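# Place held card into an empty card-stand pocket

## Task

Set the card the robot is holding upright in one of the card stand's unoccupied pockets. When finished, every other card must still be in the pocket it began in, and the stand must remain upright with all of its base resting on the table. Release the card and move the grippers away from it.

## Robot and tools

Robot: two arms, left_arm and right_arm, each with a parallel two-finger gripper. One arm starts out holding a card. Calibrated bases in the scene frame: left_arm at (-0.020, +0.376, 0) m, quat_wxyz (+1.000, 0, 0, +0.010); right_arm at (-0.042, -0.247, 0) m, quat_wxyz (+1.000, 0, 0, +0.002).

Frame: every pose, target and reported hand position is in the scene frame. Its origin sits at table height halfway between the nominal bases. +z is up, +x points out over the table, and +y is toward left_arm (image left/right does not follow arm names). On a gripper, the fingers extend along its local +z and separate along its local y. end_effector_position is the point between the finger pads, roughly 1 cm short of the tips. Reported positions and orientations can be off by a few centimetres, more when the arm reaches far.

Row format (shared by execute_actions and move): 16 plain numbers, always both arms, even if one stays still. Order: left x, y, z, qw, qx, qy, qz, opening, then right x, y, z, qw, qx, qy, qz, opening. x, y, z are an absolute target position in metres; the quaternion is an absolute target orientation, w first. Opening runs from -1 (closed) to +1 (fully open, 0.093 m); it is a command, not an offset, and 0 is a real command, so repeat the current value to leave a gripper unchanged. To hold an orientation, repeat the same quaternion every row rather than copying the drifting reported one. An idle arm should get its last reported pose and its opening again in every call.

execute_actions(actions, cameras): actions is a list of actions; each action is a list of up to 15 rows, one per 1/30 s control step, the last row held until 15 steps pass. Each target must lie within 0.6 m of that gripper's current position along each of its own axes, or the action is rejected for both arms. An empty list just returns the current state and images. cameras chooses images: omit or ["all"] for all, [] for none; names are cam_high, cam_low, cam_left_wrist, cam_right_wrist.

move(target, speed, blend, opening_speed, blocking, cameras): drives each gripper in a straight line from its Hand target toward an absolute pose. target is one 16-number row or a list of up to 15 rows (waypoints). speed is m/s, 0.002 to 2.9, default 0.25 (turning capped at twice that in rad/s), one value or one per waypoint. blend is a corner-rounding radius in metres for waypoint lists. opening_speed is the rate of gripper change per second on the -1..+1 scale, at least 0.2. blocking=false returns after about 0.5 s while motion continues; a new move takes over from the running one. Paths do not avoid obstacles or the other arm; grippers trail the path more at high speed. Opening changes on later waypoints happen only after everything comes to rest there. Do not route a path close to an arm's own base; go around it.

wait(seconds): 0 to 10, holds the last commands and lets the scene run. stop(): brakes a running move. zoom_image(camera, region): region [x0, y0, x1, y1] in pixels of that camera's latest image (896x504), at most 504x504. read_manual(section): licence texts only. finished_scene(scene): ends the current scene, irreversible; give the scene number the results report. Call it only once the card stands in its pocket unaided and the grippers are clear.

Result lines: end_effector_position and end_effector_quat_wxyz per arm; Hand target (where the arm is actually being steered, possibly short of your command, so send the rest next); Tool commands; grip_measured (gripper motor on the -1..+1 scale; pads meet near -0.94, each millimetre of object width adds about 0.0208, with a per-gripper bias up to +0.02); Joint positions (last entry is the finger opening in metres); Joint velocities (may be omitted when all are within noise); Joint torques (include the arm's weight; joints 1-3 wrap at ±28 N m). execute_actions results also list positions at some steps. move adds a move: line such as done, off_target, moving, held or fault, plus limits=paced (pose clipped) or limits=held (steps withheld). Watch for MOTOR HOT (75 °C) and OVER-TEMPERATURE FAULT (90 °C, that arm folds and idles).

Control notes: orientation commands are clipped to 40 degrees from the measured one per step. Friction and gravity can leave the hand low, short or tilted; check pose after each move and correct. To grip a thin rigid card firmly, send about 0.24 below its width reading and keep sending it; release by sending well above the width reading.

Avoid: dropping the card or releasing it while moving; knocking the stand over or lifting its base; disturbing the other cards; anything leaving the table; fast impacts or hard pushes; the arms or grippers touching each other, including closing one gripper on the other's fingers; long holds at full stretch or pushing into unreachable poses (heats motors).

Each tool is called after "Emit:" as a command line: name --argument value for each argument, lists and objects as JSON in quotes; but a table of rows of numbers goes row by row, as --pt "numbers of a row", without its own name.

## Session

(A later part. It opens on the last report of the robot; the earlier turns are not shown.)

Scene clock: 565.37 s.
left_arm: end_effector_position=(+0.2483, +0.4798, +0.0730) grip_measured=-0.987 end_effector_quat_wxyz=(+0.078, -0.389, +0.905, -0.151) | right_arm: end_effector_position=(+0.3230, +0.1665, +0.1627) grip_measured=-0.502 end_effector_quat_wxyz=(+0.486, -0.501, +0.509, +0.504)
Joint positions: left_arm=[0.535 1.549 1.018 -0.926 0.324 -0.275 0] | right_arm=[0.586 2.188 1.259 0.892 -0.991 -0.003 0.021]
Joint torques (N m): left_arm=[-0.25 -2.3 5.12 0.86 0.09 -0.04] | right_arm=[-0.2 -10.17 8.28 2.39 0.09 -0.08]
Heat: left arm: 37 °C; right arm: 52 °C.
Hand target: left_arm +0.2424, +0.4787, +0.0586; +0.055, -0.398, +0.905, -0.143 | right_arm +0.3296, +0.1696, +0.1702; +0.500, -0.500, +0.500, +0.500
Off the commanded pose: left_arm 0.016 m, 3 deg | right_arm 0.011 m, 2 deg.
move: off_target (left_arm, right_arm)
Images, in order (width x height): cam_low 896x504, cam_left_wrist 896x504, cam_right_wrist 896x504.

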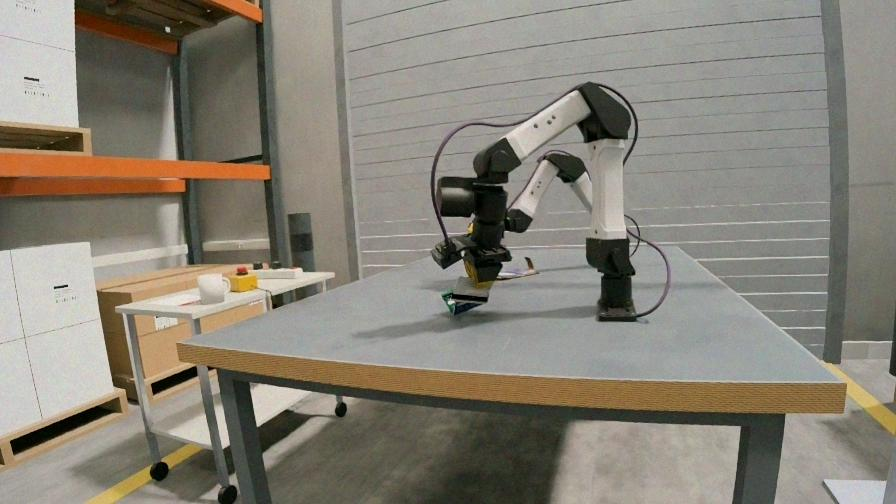

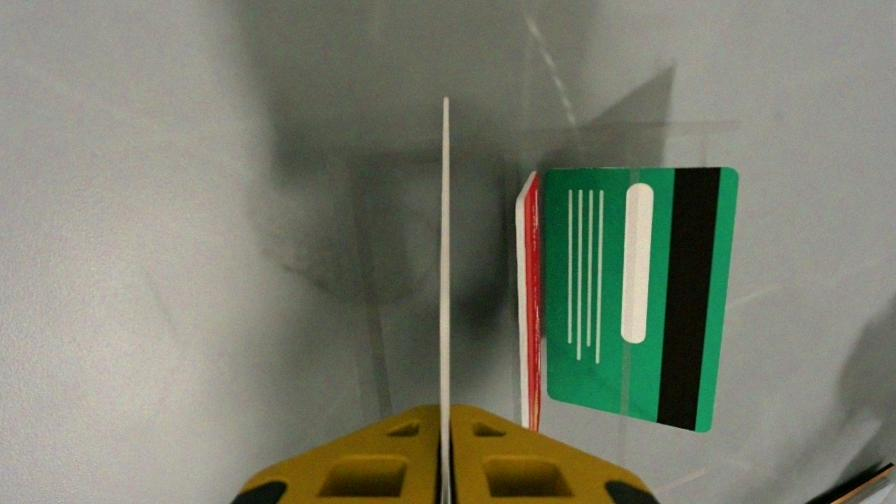

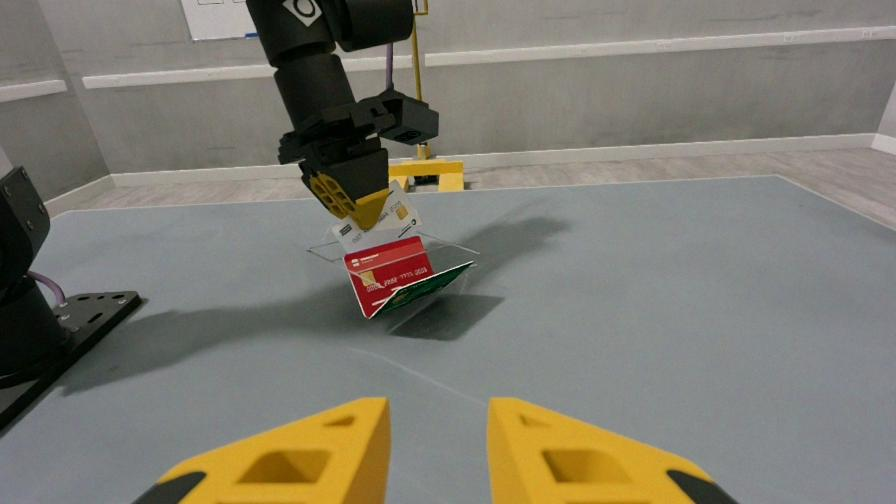

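Emit:
move --target '[0.2440,0.4840,0.085,0.063,-0.398,0.904,-0.143,-1.0,0.33,0.17,0.17,0.5,-0.5,0.5,0.5,-0.5]' --speed 0.05 --cameras '["cam_left_wrist","cam_right_wrist","cam_low"]'

Emit:
zoom_image --camera "cam_right_wrist" --region '[280, 130, 560, 380]'

Emit:
zoom_image --camera "cam_low" --region '[430, 250, 510, 325]'

Scene clock: 574.67 s.
left_arm: end_effector_position=(+0.2445, +0.4802, +0.0824) grip_measured=-0.987 end_effector_quat_wxyz=(+0.065, -0.394, +0.905, -0.150) | right_arm: end_effector_position=(+0.3230, +0.1665, +0.1627) grip_measured=-0.502 end_effector_quat_wxyz=(+0.486, -0.501, +0.509, +0.504)
Joint positions: left_arm=[0.539 1.549 1.061 -0.995 0.316 -0.275 0] | right_arm=[0.586 2.188 1.259 0.892 -0.991 -0.003 0.021]
Joint torques (N m): left_arm=[0.73 -4.44 8.36 0.54 0.2 0.06] | right_arm=[-0.21 -10.18 8.29 2.4 0.09 -0.08]
Heat: left arm: 36 °C; right arm: 52 °C.
Hand target: left_arm +0.2439, +0.4840, +0.0849; +0.063, -0.398, +0.904, -0.143 | right_arm +0.3296, +0.1696, +0.1702; +0.500, -0.500, +0.500, +0.500
Off the commanded pose: left_arm 0.005 m, 1 deg | right_arm 0.011 m, 2 deg.
move: off_target (right_arm)
Images, in order (width x height): cam_low 896x504, cam_left_wrist 896x504, cam_right_wrist 896x504.

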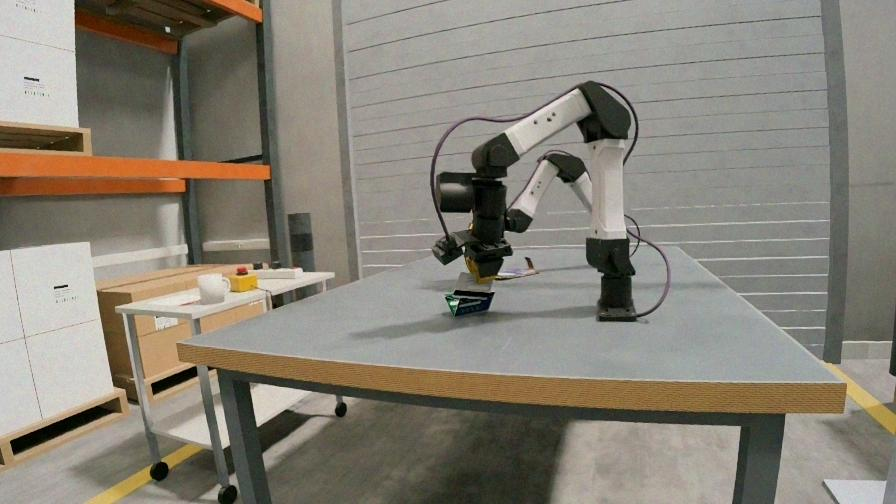

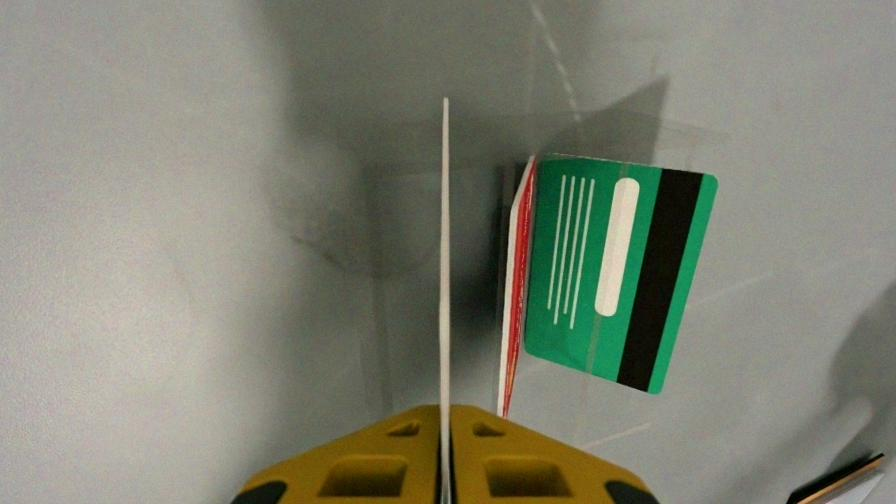

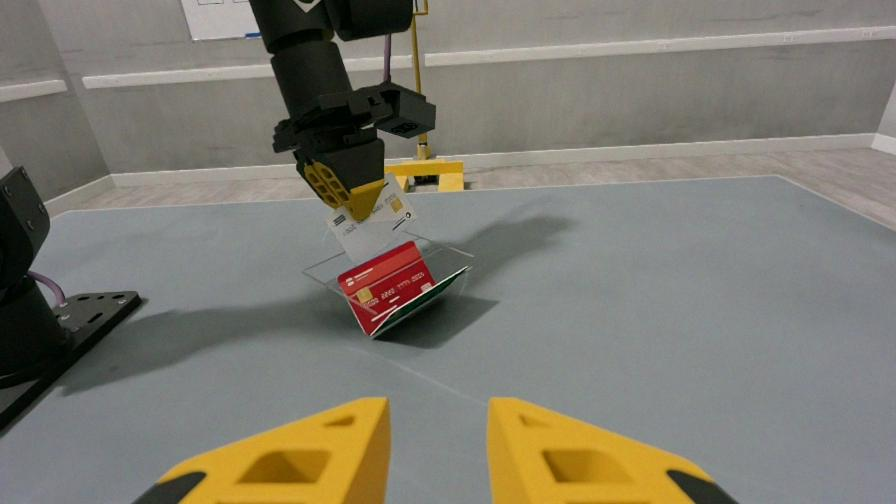

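Scaled by 1.800 (camera's finer frame: 1280x720).

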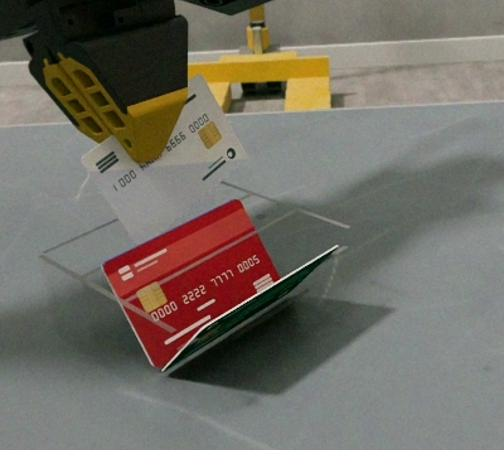

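Scaled by 6.300 (camera's finer frame: 1280x720).

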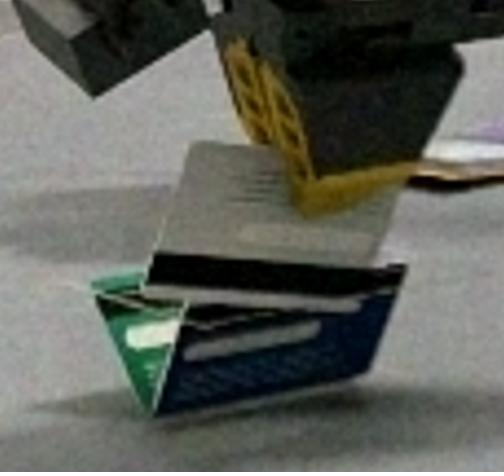

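Emit:
zoom_image --camera "cam_left_wrist" --region '[340, 80, 540, 280]'

Emit:
zoom_image --camera "cam_left_wrist" --region '[540, 80, 740, 280]'

Emit:
zoom_image --camera "cam_left_wrist" --region '[340, 260, 740, 480]'

Scaled by 2.520 (camera's finer frame: 1280x720).

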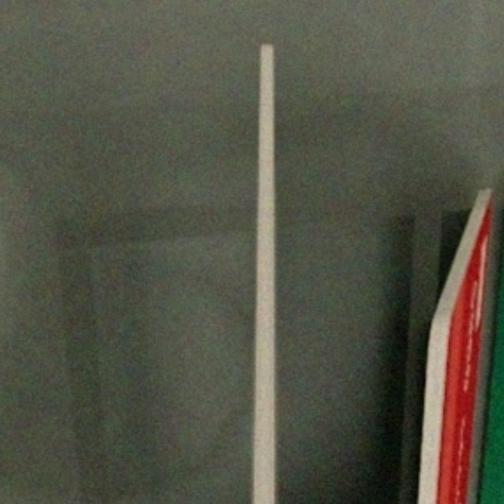

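Scaled by 2.520 (camera's finer frame: 1280x720).

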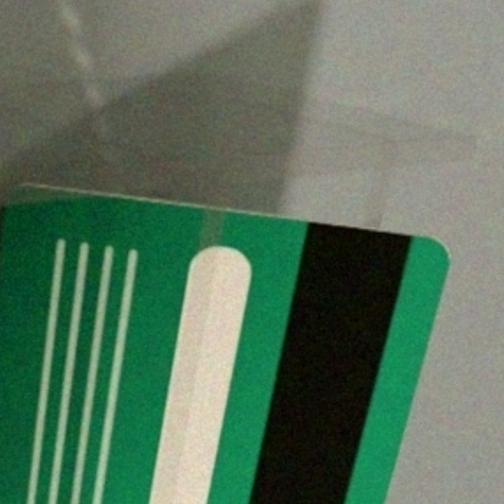

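Scaled by 1.260 (camera's finer frame: 1280x720).

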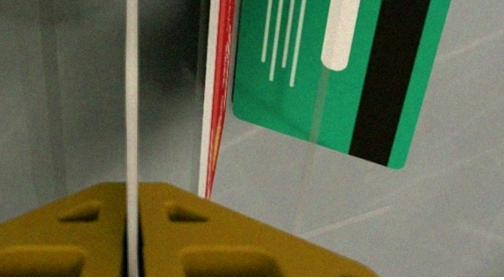

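Emit:
move --pt "0.2430 0.4830 0.115 0.063 -0.398 0.904 -0.143 -1.0 0.33 0.17 0.17 0.5 -0.5 0.5 0.5 -0.5" --pt "0.2265 0.4795 0.112 -0.063 -0.374 0.904 -0.197 -1.0 0.33 0.17 0.17 0.5 -0.5 0.5 0.5 -0.5" --speed 0.08 --cameras '["cam_left_wrist","cam_right_wrist","cam_low"]'

Emit:
zoom_image --camera "cam_right_wrist" --region '[280, 130, 560, 380]'

Emit:
zoom_image --camera "cam_low" --region '[430, 230, 530, 325]'

Scene clock: 628.03 s.
left_arm: end_effector_position=(+0.2250, +0.4784, +0.1121) grip_measured=-0.987 end_effector_quat_wxyz=(-0.058, -0.377, +0.904, -0.191) | right_arm: end_effector_position=(+0.3230, +0.1665, +0.1627) grip_measured=-0.502 end_effector_quat_wxyz=(+0.486, -0.501, +0.509, +0.504)
Joint positions: left_arm=[0.592 1.71 1.329 -1.395 0.348 -0.142 0] | right_arm=[0.586 2.188 1.259 0.892 -0.991 -0.003 0.021]
Joint torques (N m): left_arm=[0.77 -4.15 7.92 -0.12 0.47 0.22] | right_arm=[-0.18 -10.17 8.28 2.4 0.09 -0.09]
Heat: left arm: 40 °C; right arm: 53 °C.
Hand target: left_arm +0.2265, +0.4795, +0.1120; -0.063, -0.374, +0.904, -0.197 | right_arm +0.3296, +0.1696, +0.1702; +0.500, -0.500, +0.500, +0.500
Off the commanded pose: left_arm 0.002 m, 1 deg | right_arm 0.011 m, 2 deg.
move: off_target (right_arm)
Images, in order (width x height): cam_low 896x504, cam_left_wrist 896x504, cam_right_wrist 896x504.

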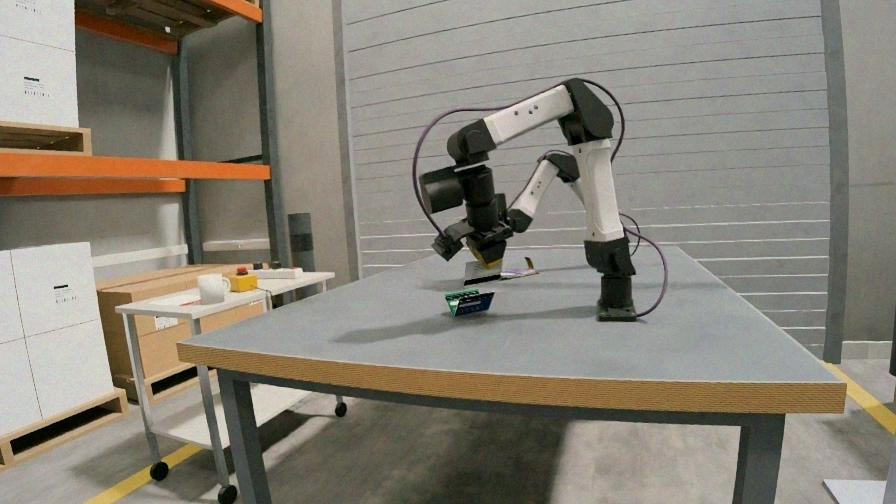

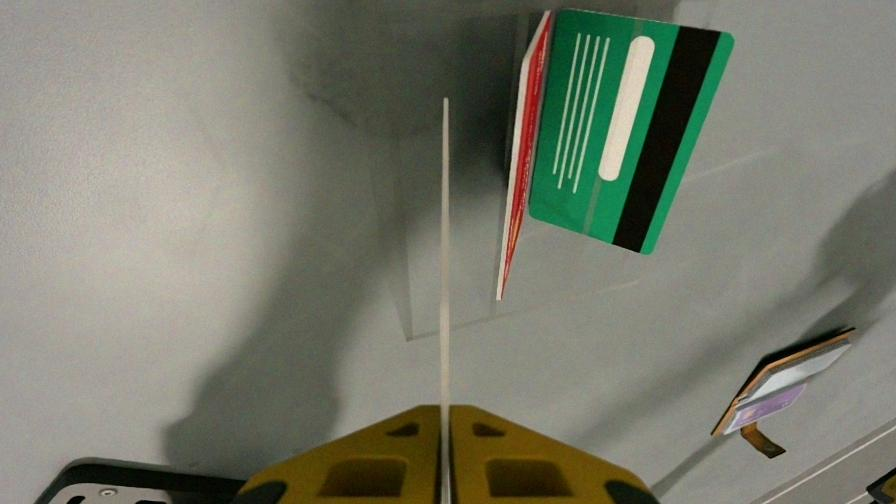

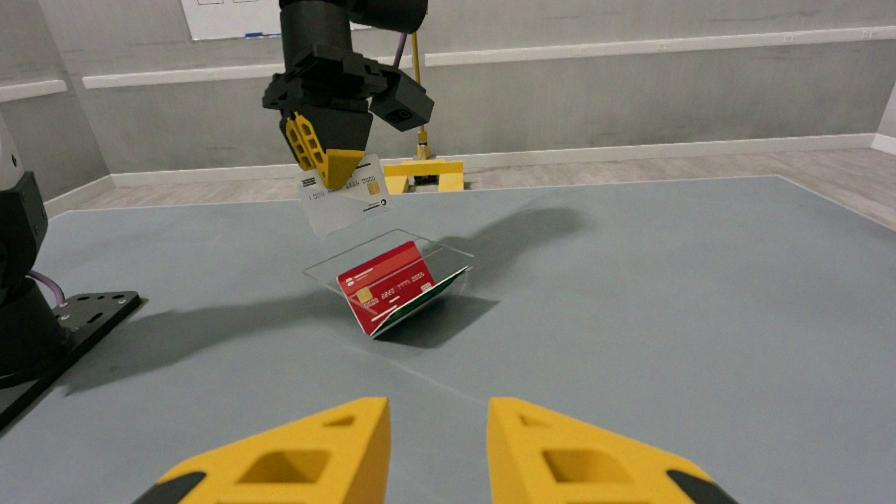

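Scaled by 1.800 (camera's finer frame: 1280x720).

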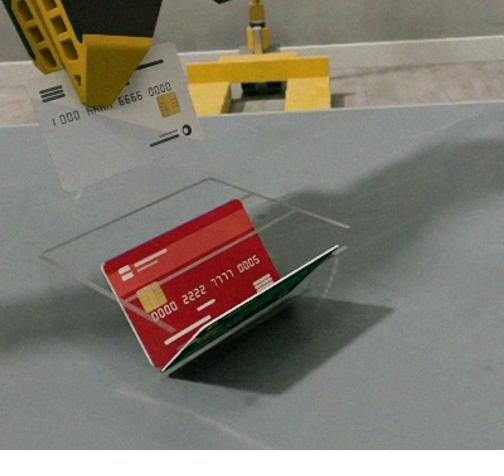

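Scaled by 5.040 (camera's finer frame: 1280x720).

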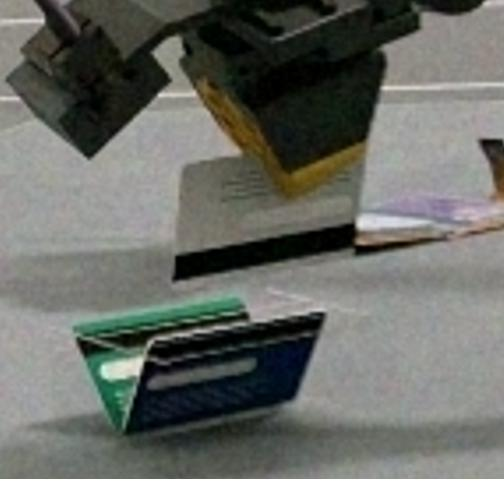

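Emit:
move --target '[0.2290,0.4735,0.082,-0.028,-0.381,0.906,-0.182,-1.0,0.33,0.17,0.17,0.5,-0.5,0.5,0.5,-0.5]' --speed 0.06 --cameras '["cam_left_wrist","cam_right_wrist","cam_low"]'

Emit:
zoom_image --camera "cam_right_wrist" --region '[280, 130, 560, 380]'

Emit:
zoom_image --camera "cam_low" --region '[430, 230, 530, 325]'

Emit:
zoom_image --camera "cam_left_wrist" --region '[340, 0, 640, 300]'

Scene clock: 654.90 s.
left_arm: end_effector_position=(+0.2274, +0.4740, +0.0784) grip_measured=-0.987 end_effector_quat_wxyz=(-0.041, -0.379, +0.906, -0.185) | right_arm: end_effector_position=(+0.3230, +0.1665, +0.1627) grip_measured=-0.502 end_effector_quat_wxyz=(+0.486, -0.501, +0.509, +0.504)
Joint positions: left_arm=[0.573 1.699 1.188 -1.22 0.348 -0.171 0] | right_arm=[0.586 2.188 1.259 0.892 -0.991 -0.003 0.021]
Joint torques (N m): left_arm=[-0.1 -7.54 5.38 0.27 0.37 -0.03] | right_arm=[-0.2 -10.18 8.27 2.4 0.09 -0.09]
Heat: left arm: 40 °C; right arm: 54 °C.
Hand target: left_arm +0.2290, +0.4735, +0.0821; -0.028, -0.381, +0.906, -0.182 | right_arm +0.3296, +0.1696, +0.1701; +0.500, -0.500, +0.500, +0.500
Off the commanded pose: left_arm 0.004 m, 2 deg | right_arm 0.011 m, 2 deg.
move: off_target (right_arm)
Images, in order (width x height): cam_low 896x504, cam_left_wrist 896x504, cam_right_wrist 896x504.

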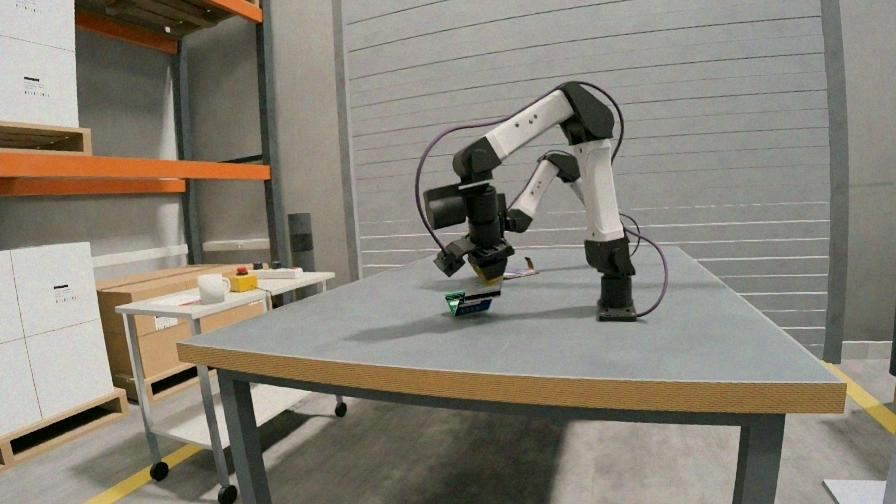

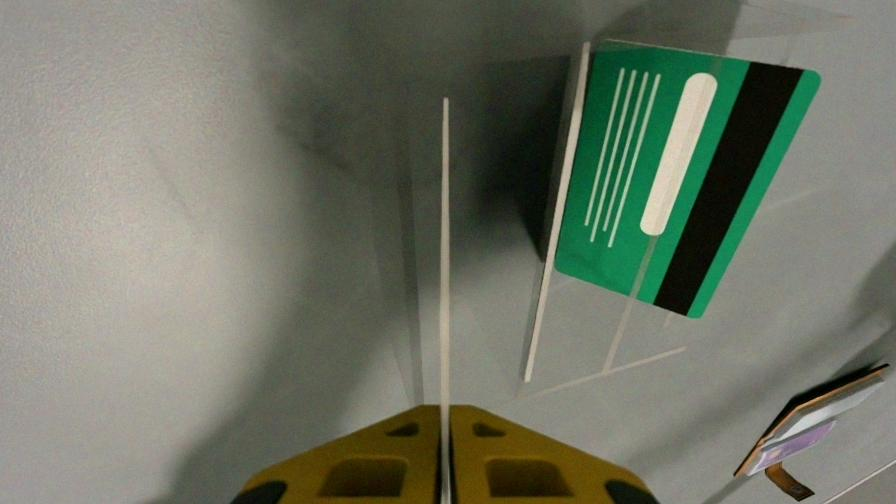

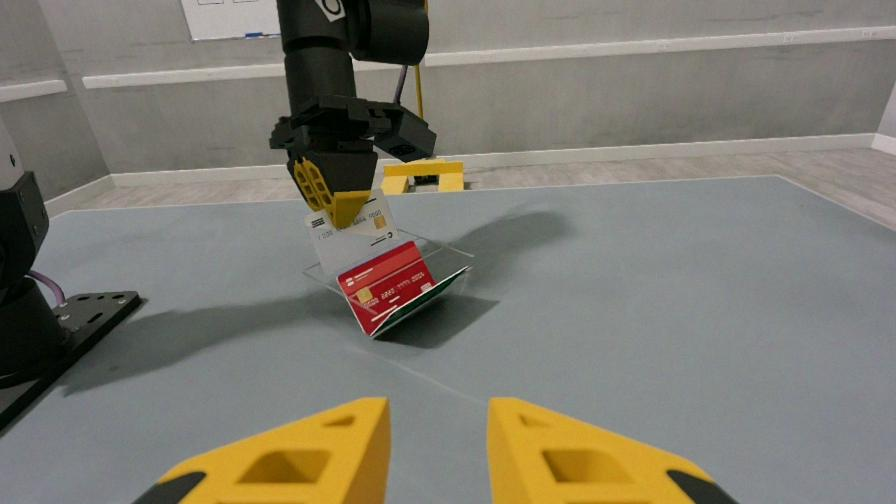

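Scaled by 1.800 (camera's finer frame: 1280x720).

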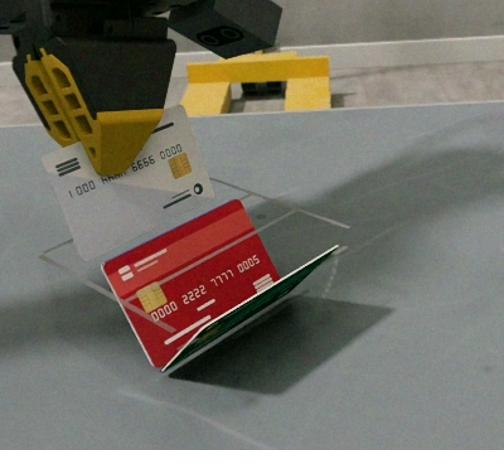

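Scaled by 5.040 (camera's finer frame: 1280x720).

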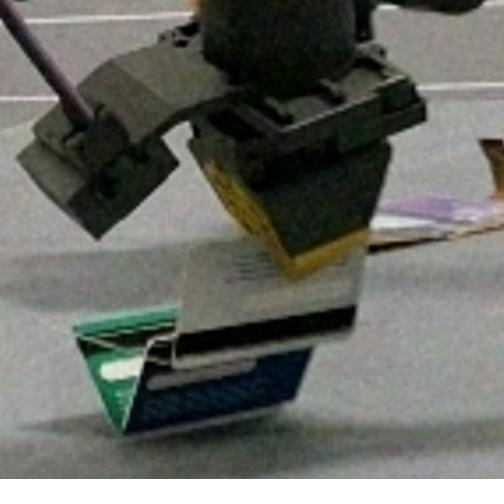

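Scaled by 1.680 (camera's finer frame: 1280x720).

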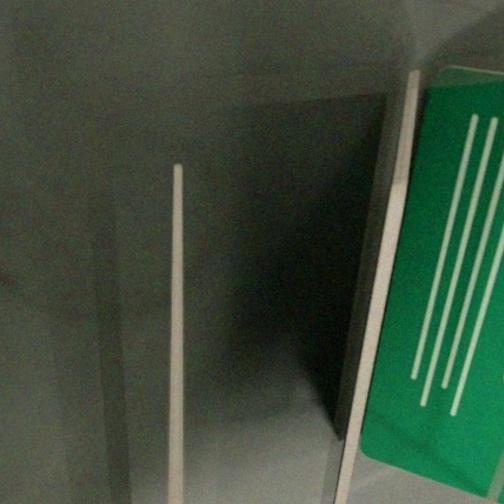

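Emit:
move --target '[0.2340,0.4695,0.066,-0.024,-0.381,0.906,-0.182,-1.0,0.33,0.17,0.17,0.5,-0.5,0.5,0.5,-0.5]' --speed 0.05 --cameras '["cam_left_wrist","cam_right_wrist","cam_low"]'

Emit:
zoom_image --camera "cam_right_wrist" --region '[280, 130, 560, 380]'

Emit:
zoom_image --camera "cam_low" --region '[430, 230, 530, 325]'

Scene clock: 668.37 s.
left_arm: end_effector_position=(+0.2323, +0.4708, +0.0657) grip_measured=-0.987 end_effector_quat_wxyz=(-0.030, -0.378, +0.907, -0.182) | right_arm: end_effector_position=(+0.3230, +0.1665, +0.1627) grip_measured=-0.502 end_effector_quat_wxyz=(+0.486, -0.501, +0.509, +0.504)
Joint positions: left_arm=[0.553 1.699 1.139 -1.141 0.348 -0.194 0] | right_arm=[0.586 2.188 1.259 0.892 -0.991 -0.003 0.021]
Joint torques (N m): left_arm=[-0.1 -6.34 5.38 0.38 0.41 -0.05] | right_arm=[-0.21 -10.17 8.28 2.4 0.09 -0.09]
Heat: left arm: 39 °C; right arm: 54 °C.
Hand target: left_arm +0.2339, +0.4695, +0.0660; -0.024, -0.381, +0.906, -0.182 | right_arm +0.3296, +0.1696, +0.1701; +0.500, -0.500, +0.500, +0.500
Off the commanded pose: left_arm 0.002 m, 1 deg | right_arm 0.011 m, 2 deg.
move: off_target (right_arm)
Images, in order (width x height): cam_low 896x504, cam_left_wrist 896x504, cam_right_wrist 896x504.

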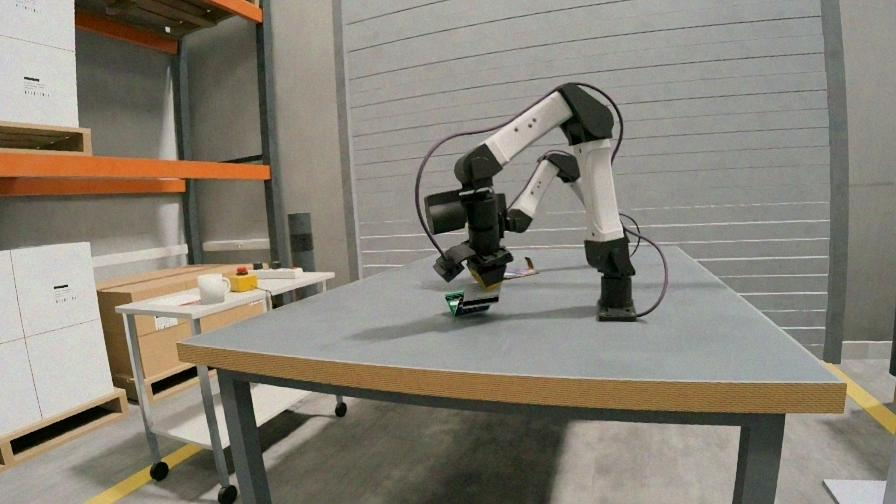

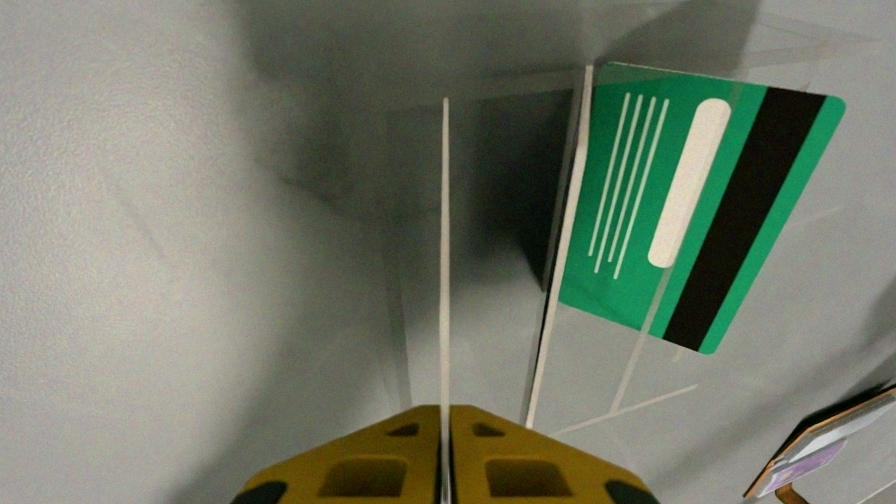

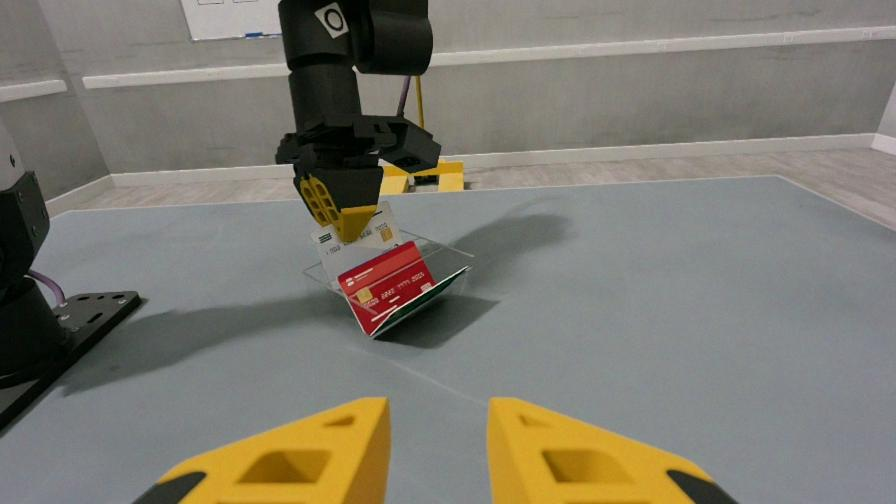

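Scaled by 1.800 (camera's finer frame: 1280x720).

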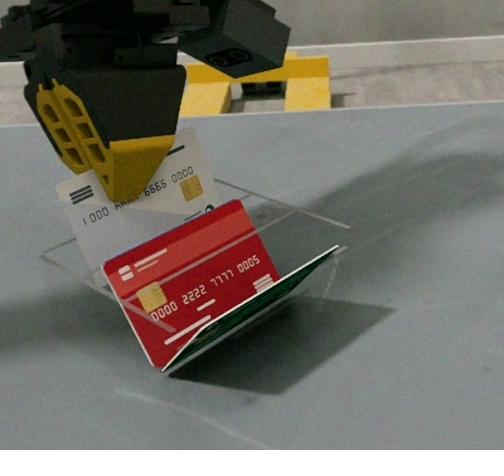

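Scaled by 5.040 (camera's finer frame: 1280x720).

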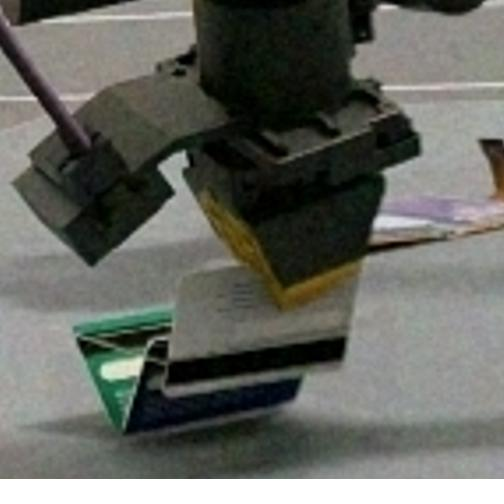

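Emit:
move --target '[0.2375,0.4665,0.053,-0.022,-0.381,0.906,-0.182,-1.0,0.33,0.17,0.17,0.5,-0.5,0.5,0.5,-0.5]' --speed 0.04 --cameras '["cam_left_wrist","cam_right_wrist","cam_low"]'

Emit:
zoom_image --camera "cam_right_wrist" --region '[280, 130, 560, 380]'

Emit:
zoom_image --camera "cam_low" --region '[430, 230, 530, 325]'

Scene clock: 674.93 s.
left_arm: end_effector_position=(+0.2364, +0.4686, +0.0565) grip_measured=-0.987 end_effector_quat_wxyz=(-0.021, -0.377, +0.909, -0.179) | right_arm: end_effector_position=(+0.3230, +0.1665, +0.1627) grip_measured=-0.502 end_effector_quat_wxyz=(+0.486, -0.501, +0.509, +0.504)
Joint positions: left_arm=[0.537 1.699 1.104 -1.079 0.348 -0.211 0] | right_arm=[0.586 2.188 1.259 0.892 -0.991 -0.003 0.021]
Joint torques (N m): left_arm=[-0.1 -5.04 5.38 0.4 0.43 -0.03] | right_arm=[-0.2 -10.17 8.25 2.4 0.09 -0.09]
Heat: left arm: 38 °C; right arm: 54 °C.
Hand target: left_arm +0.2374, +0.4664, +0.0530; -0.022, -0.381, +0.906, -0.182 | right_arm +0.3296, +0.1696, +0.1701; +0.500, -0.500, +0.500, +0.500
Off the commanded pose: left_arm 0.004 m, 1 deg | right_arm 0.011 m, 2 deg.
move: off_target (right_arm)
Images, in order (width x height): cam_low 896x504, cam_left_wrist 896x504, cam_right_wrist 896x504.

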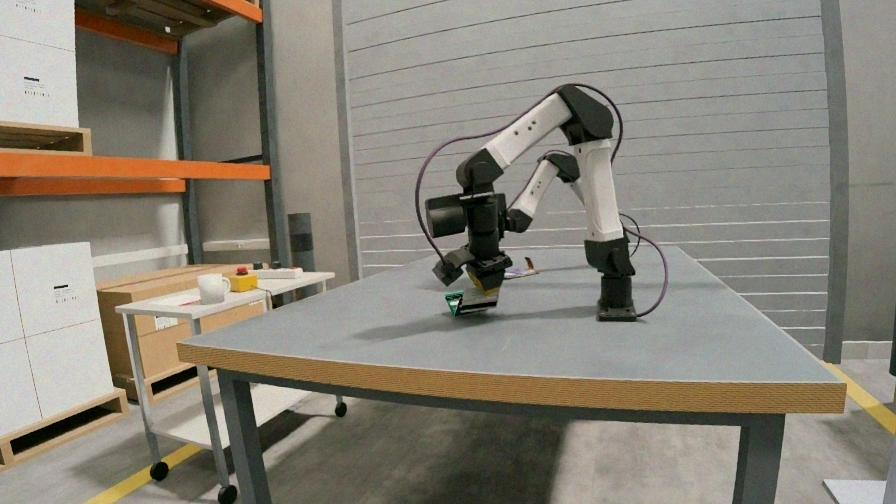

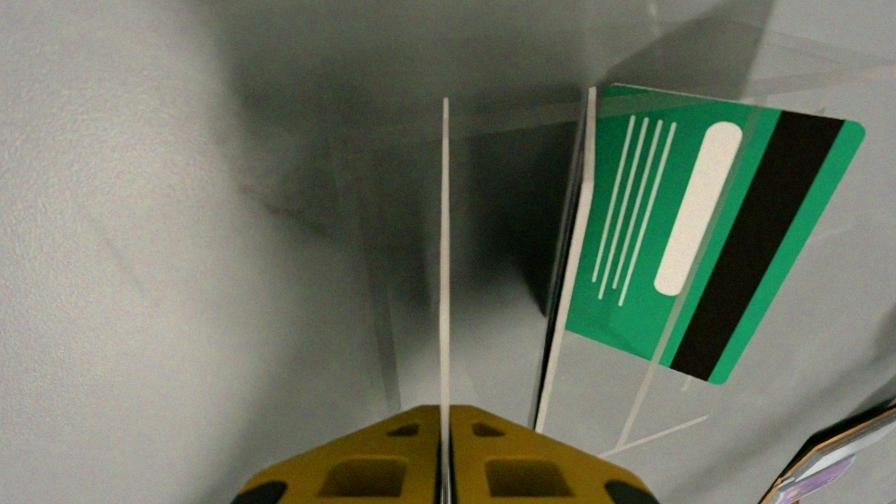

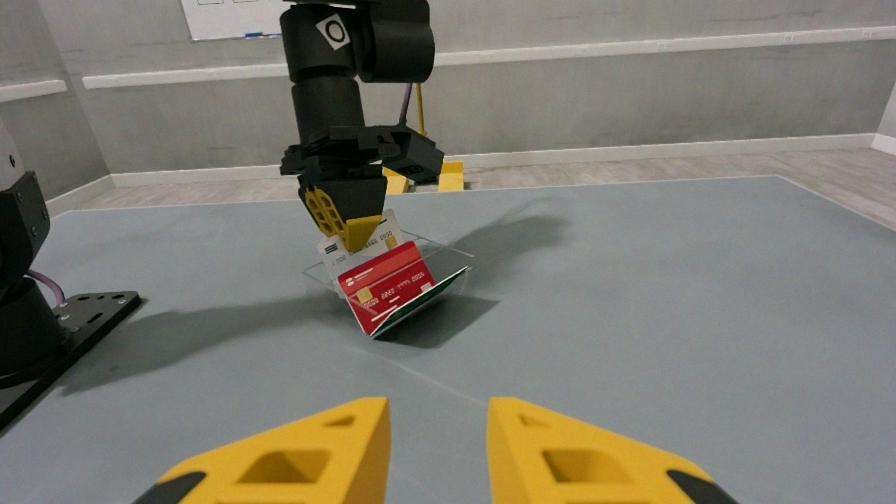

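Scaled by 1.800 (camera's finer frame: 1280x720).

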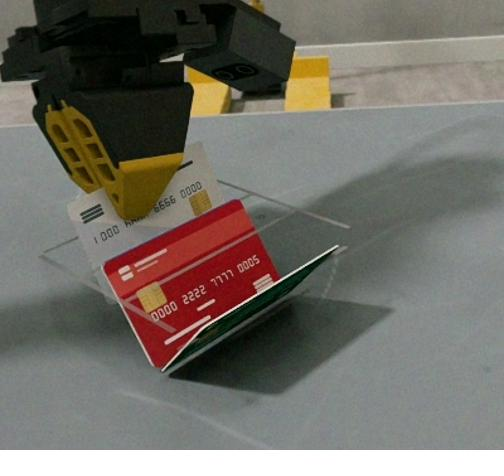

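Scaled by 5.040 (camera's finer frame: 1280x720).

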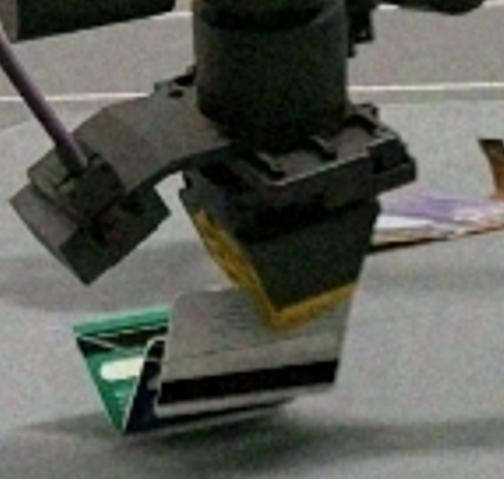

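Emit:
move --target '[0.2395,0.4650,0.046,-0.022,-0.381,0.906,-0.182,-1.0,0.33,0.17,0.17,0.5,-0.5,0.5,0.5,-0.5]' --speed 0.03 --cameras '["cam_left_wrist","cam_right_wrist","cam_low"]'

Emit:
zoom_image --camera "cam_right_wrist" --region '[280, 130, 560, 380]'

Emit:
zoom_image --camera "cam_low" --region '[430, 230, 530, 325]'

Scene clock: 683.07 s.
left_arm: end_effector_position=(+0.2379, +0.4672, +0.0531) grip_measured=-0.987 end_effector_quat_wxyz=(-0.017, -0.377, +0.909, -0.178) | right_arm: end_effector_position=(+0.3230, +0.1665, +0.1627) grip_measured=-0.502 end_effector_quat_wxyz=(+0.486, -0.501, +0.509, +0.504)
Joint positions: left_arm=[0.53 1.699 1.09 -1.056 0.348 -0.219 0] | right_arm=[0.586 2.188 1.259 0.892 -0.991 -0.003 0.021]
Joint torques (N m): left_arm=[-0.17 -4.1 5.24 0.47 0.47 0.02] | right_arm=[-0.2 -10.18 8.28 2.4 0.09 -0.09]
Heat: left arm: 38 °C; right arm: 54 °C.
Hand target: left_arm +0.2393, +0.4649, +0.0462; -0.022, -0.381, +0.906, -0.182 | right_arm +0.3296, +0.1696, +0.1701; +0.500, -0.500, +0.500, +0.500
Off the commanded pose: left_arm 0.008 m, 1 deg | right_arm 0.011 m, 2 deg.
move: off_target (right_arm)
Images, in order (width x height): cam_low 896x504, cam_left_wrist 896x504, cam_right_wrist 896x504.

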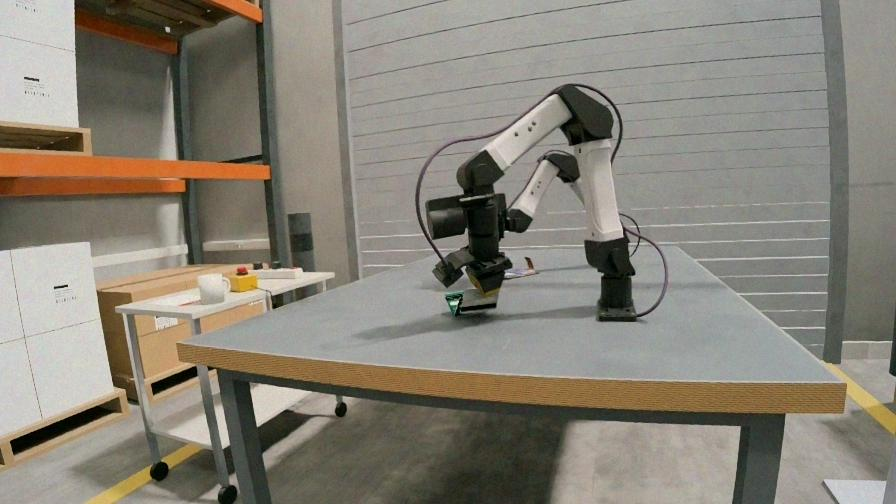

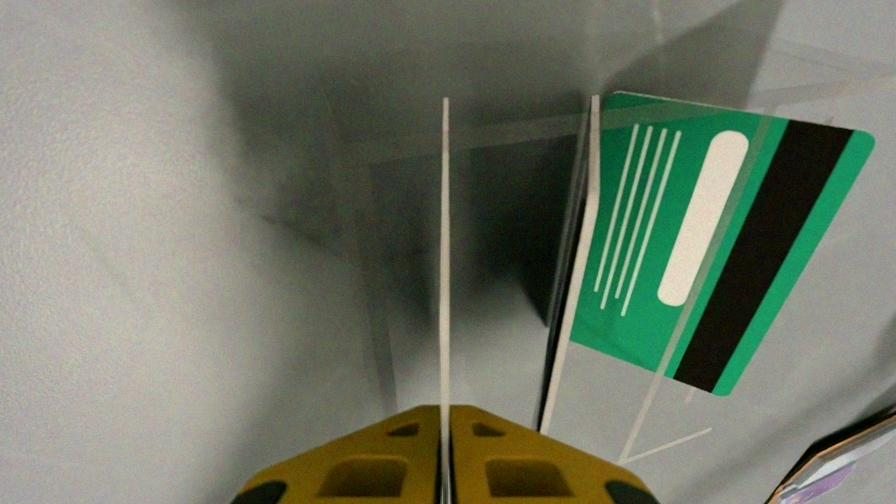

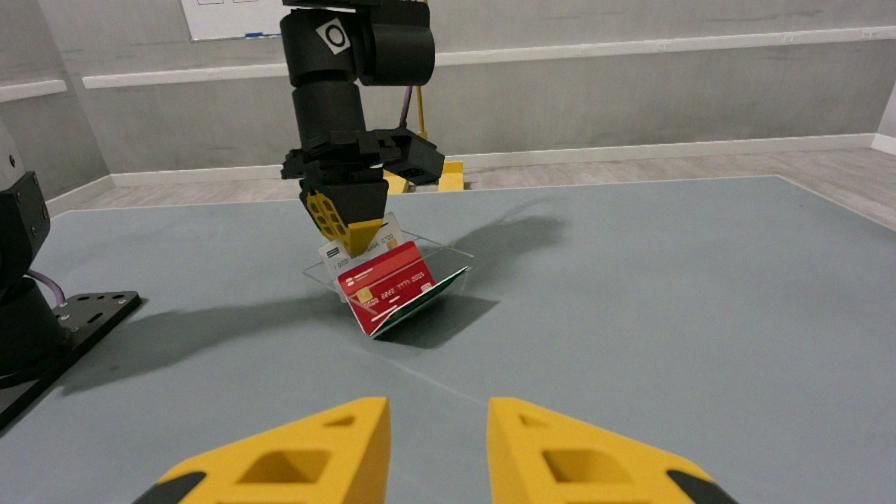

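Scaled by 1.800 (camera's finer frame: 1280x720).

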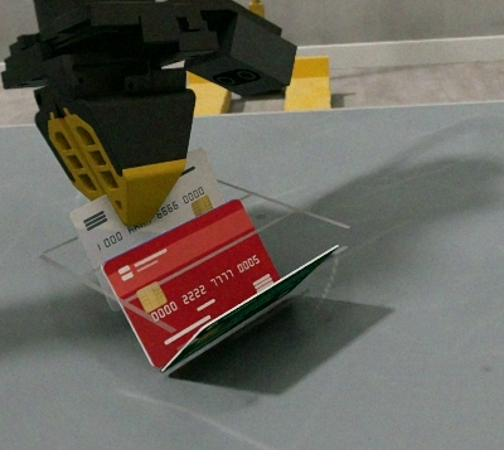

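Scaled by 5.040 (camera's finer frame: 1280x720).

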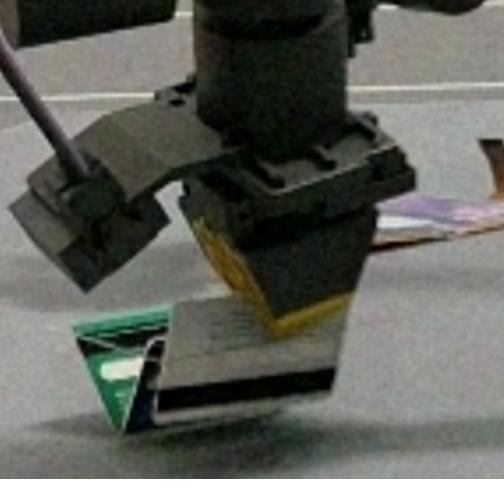

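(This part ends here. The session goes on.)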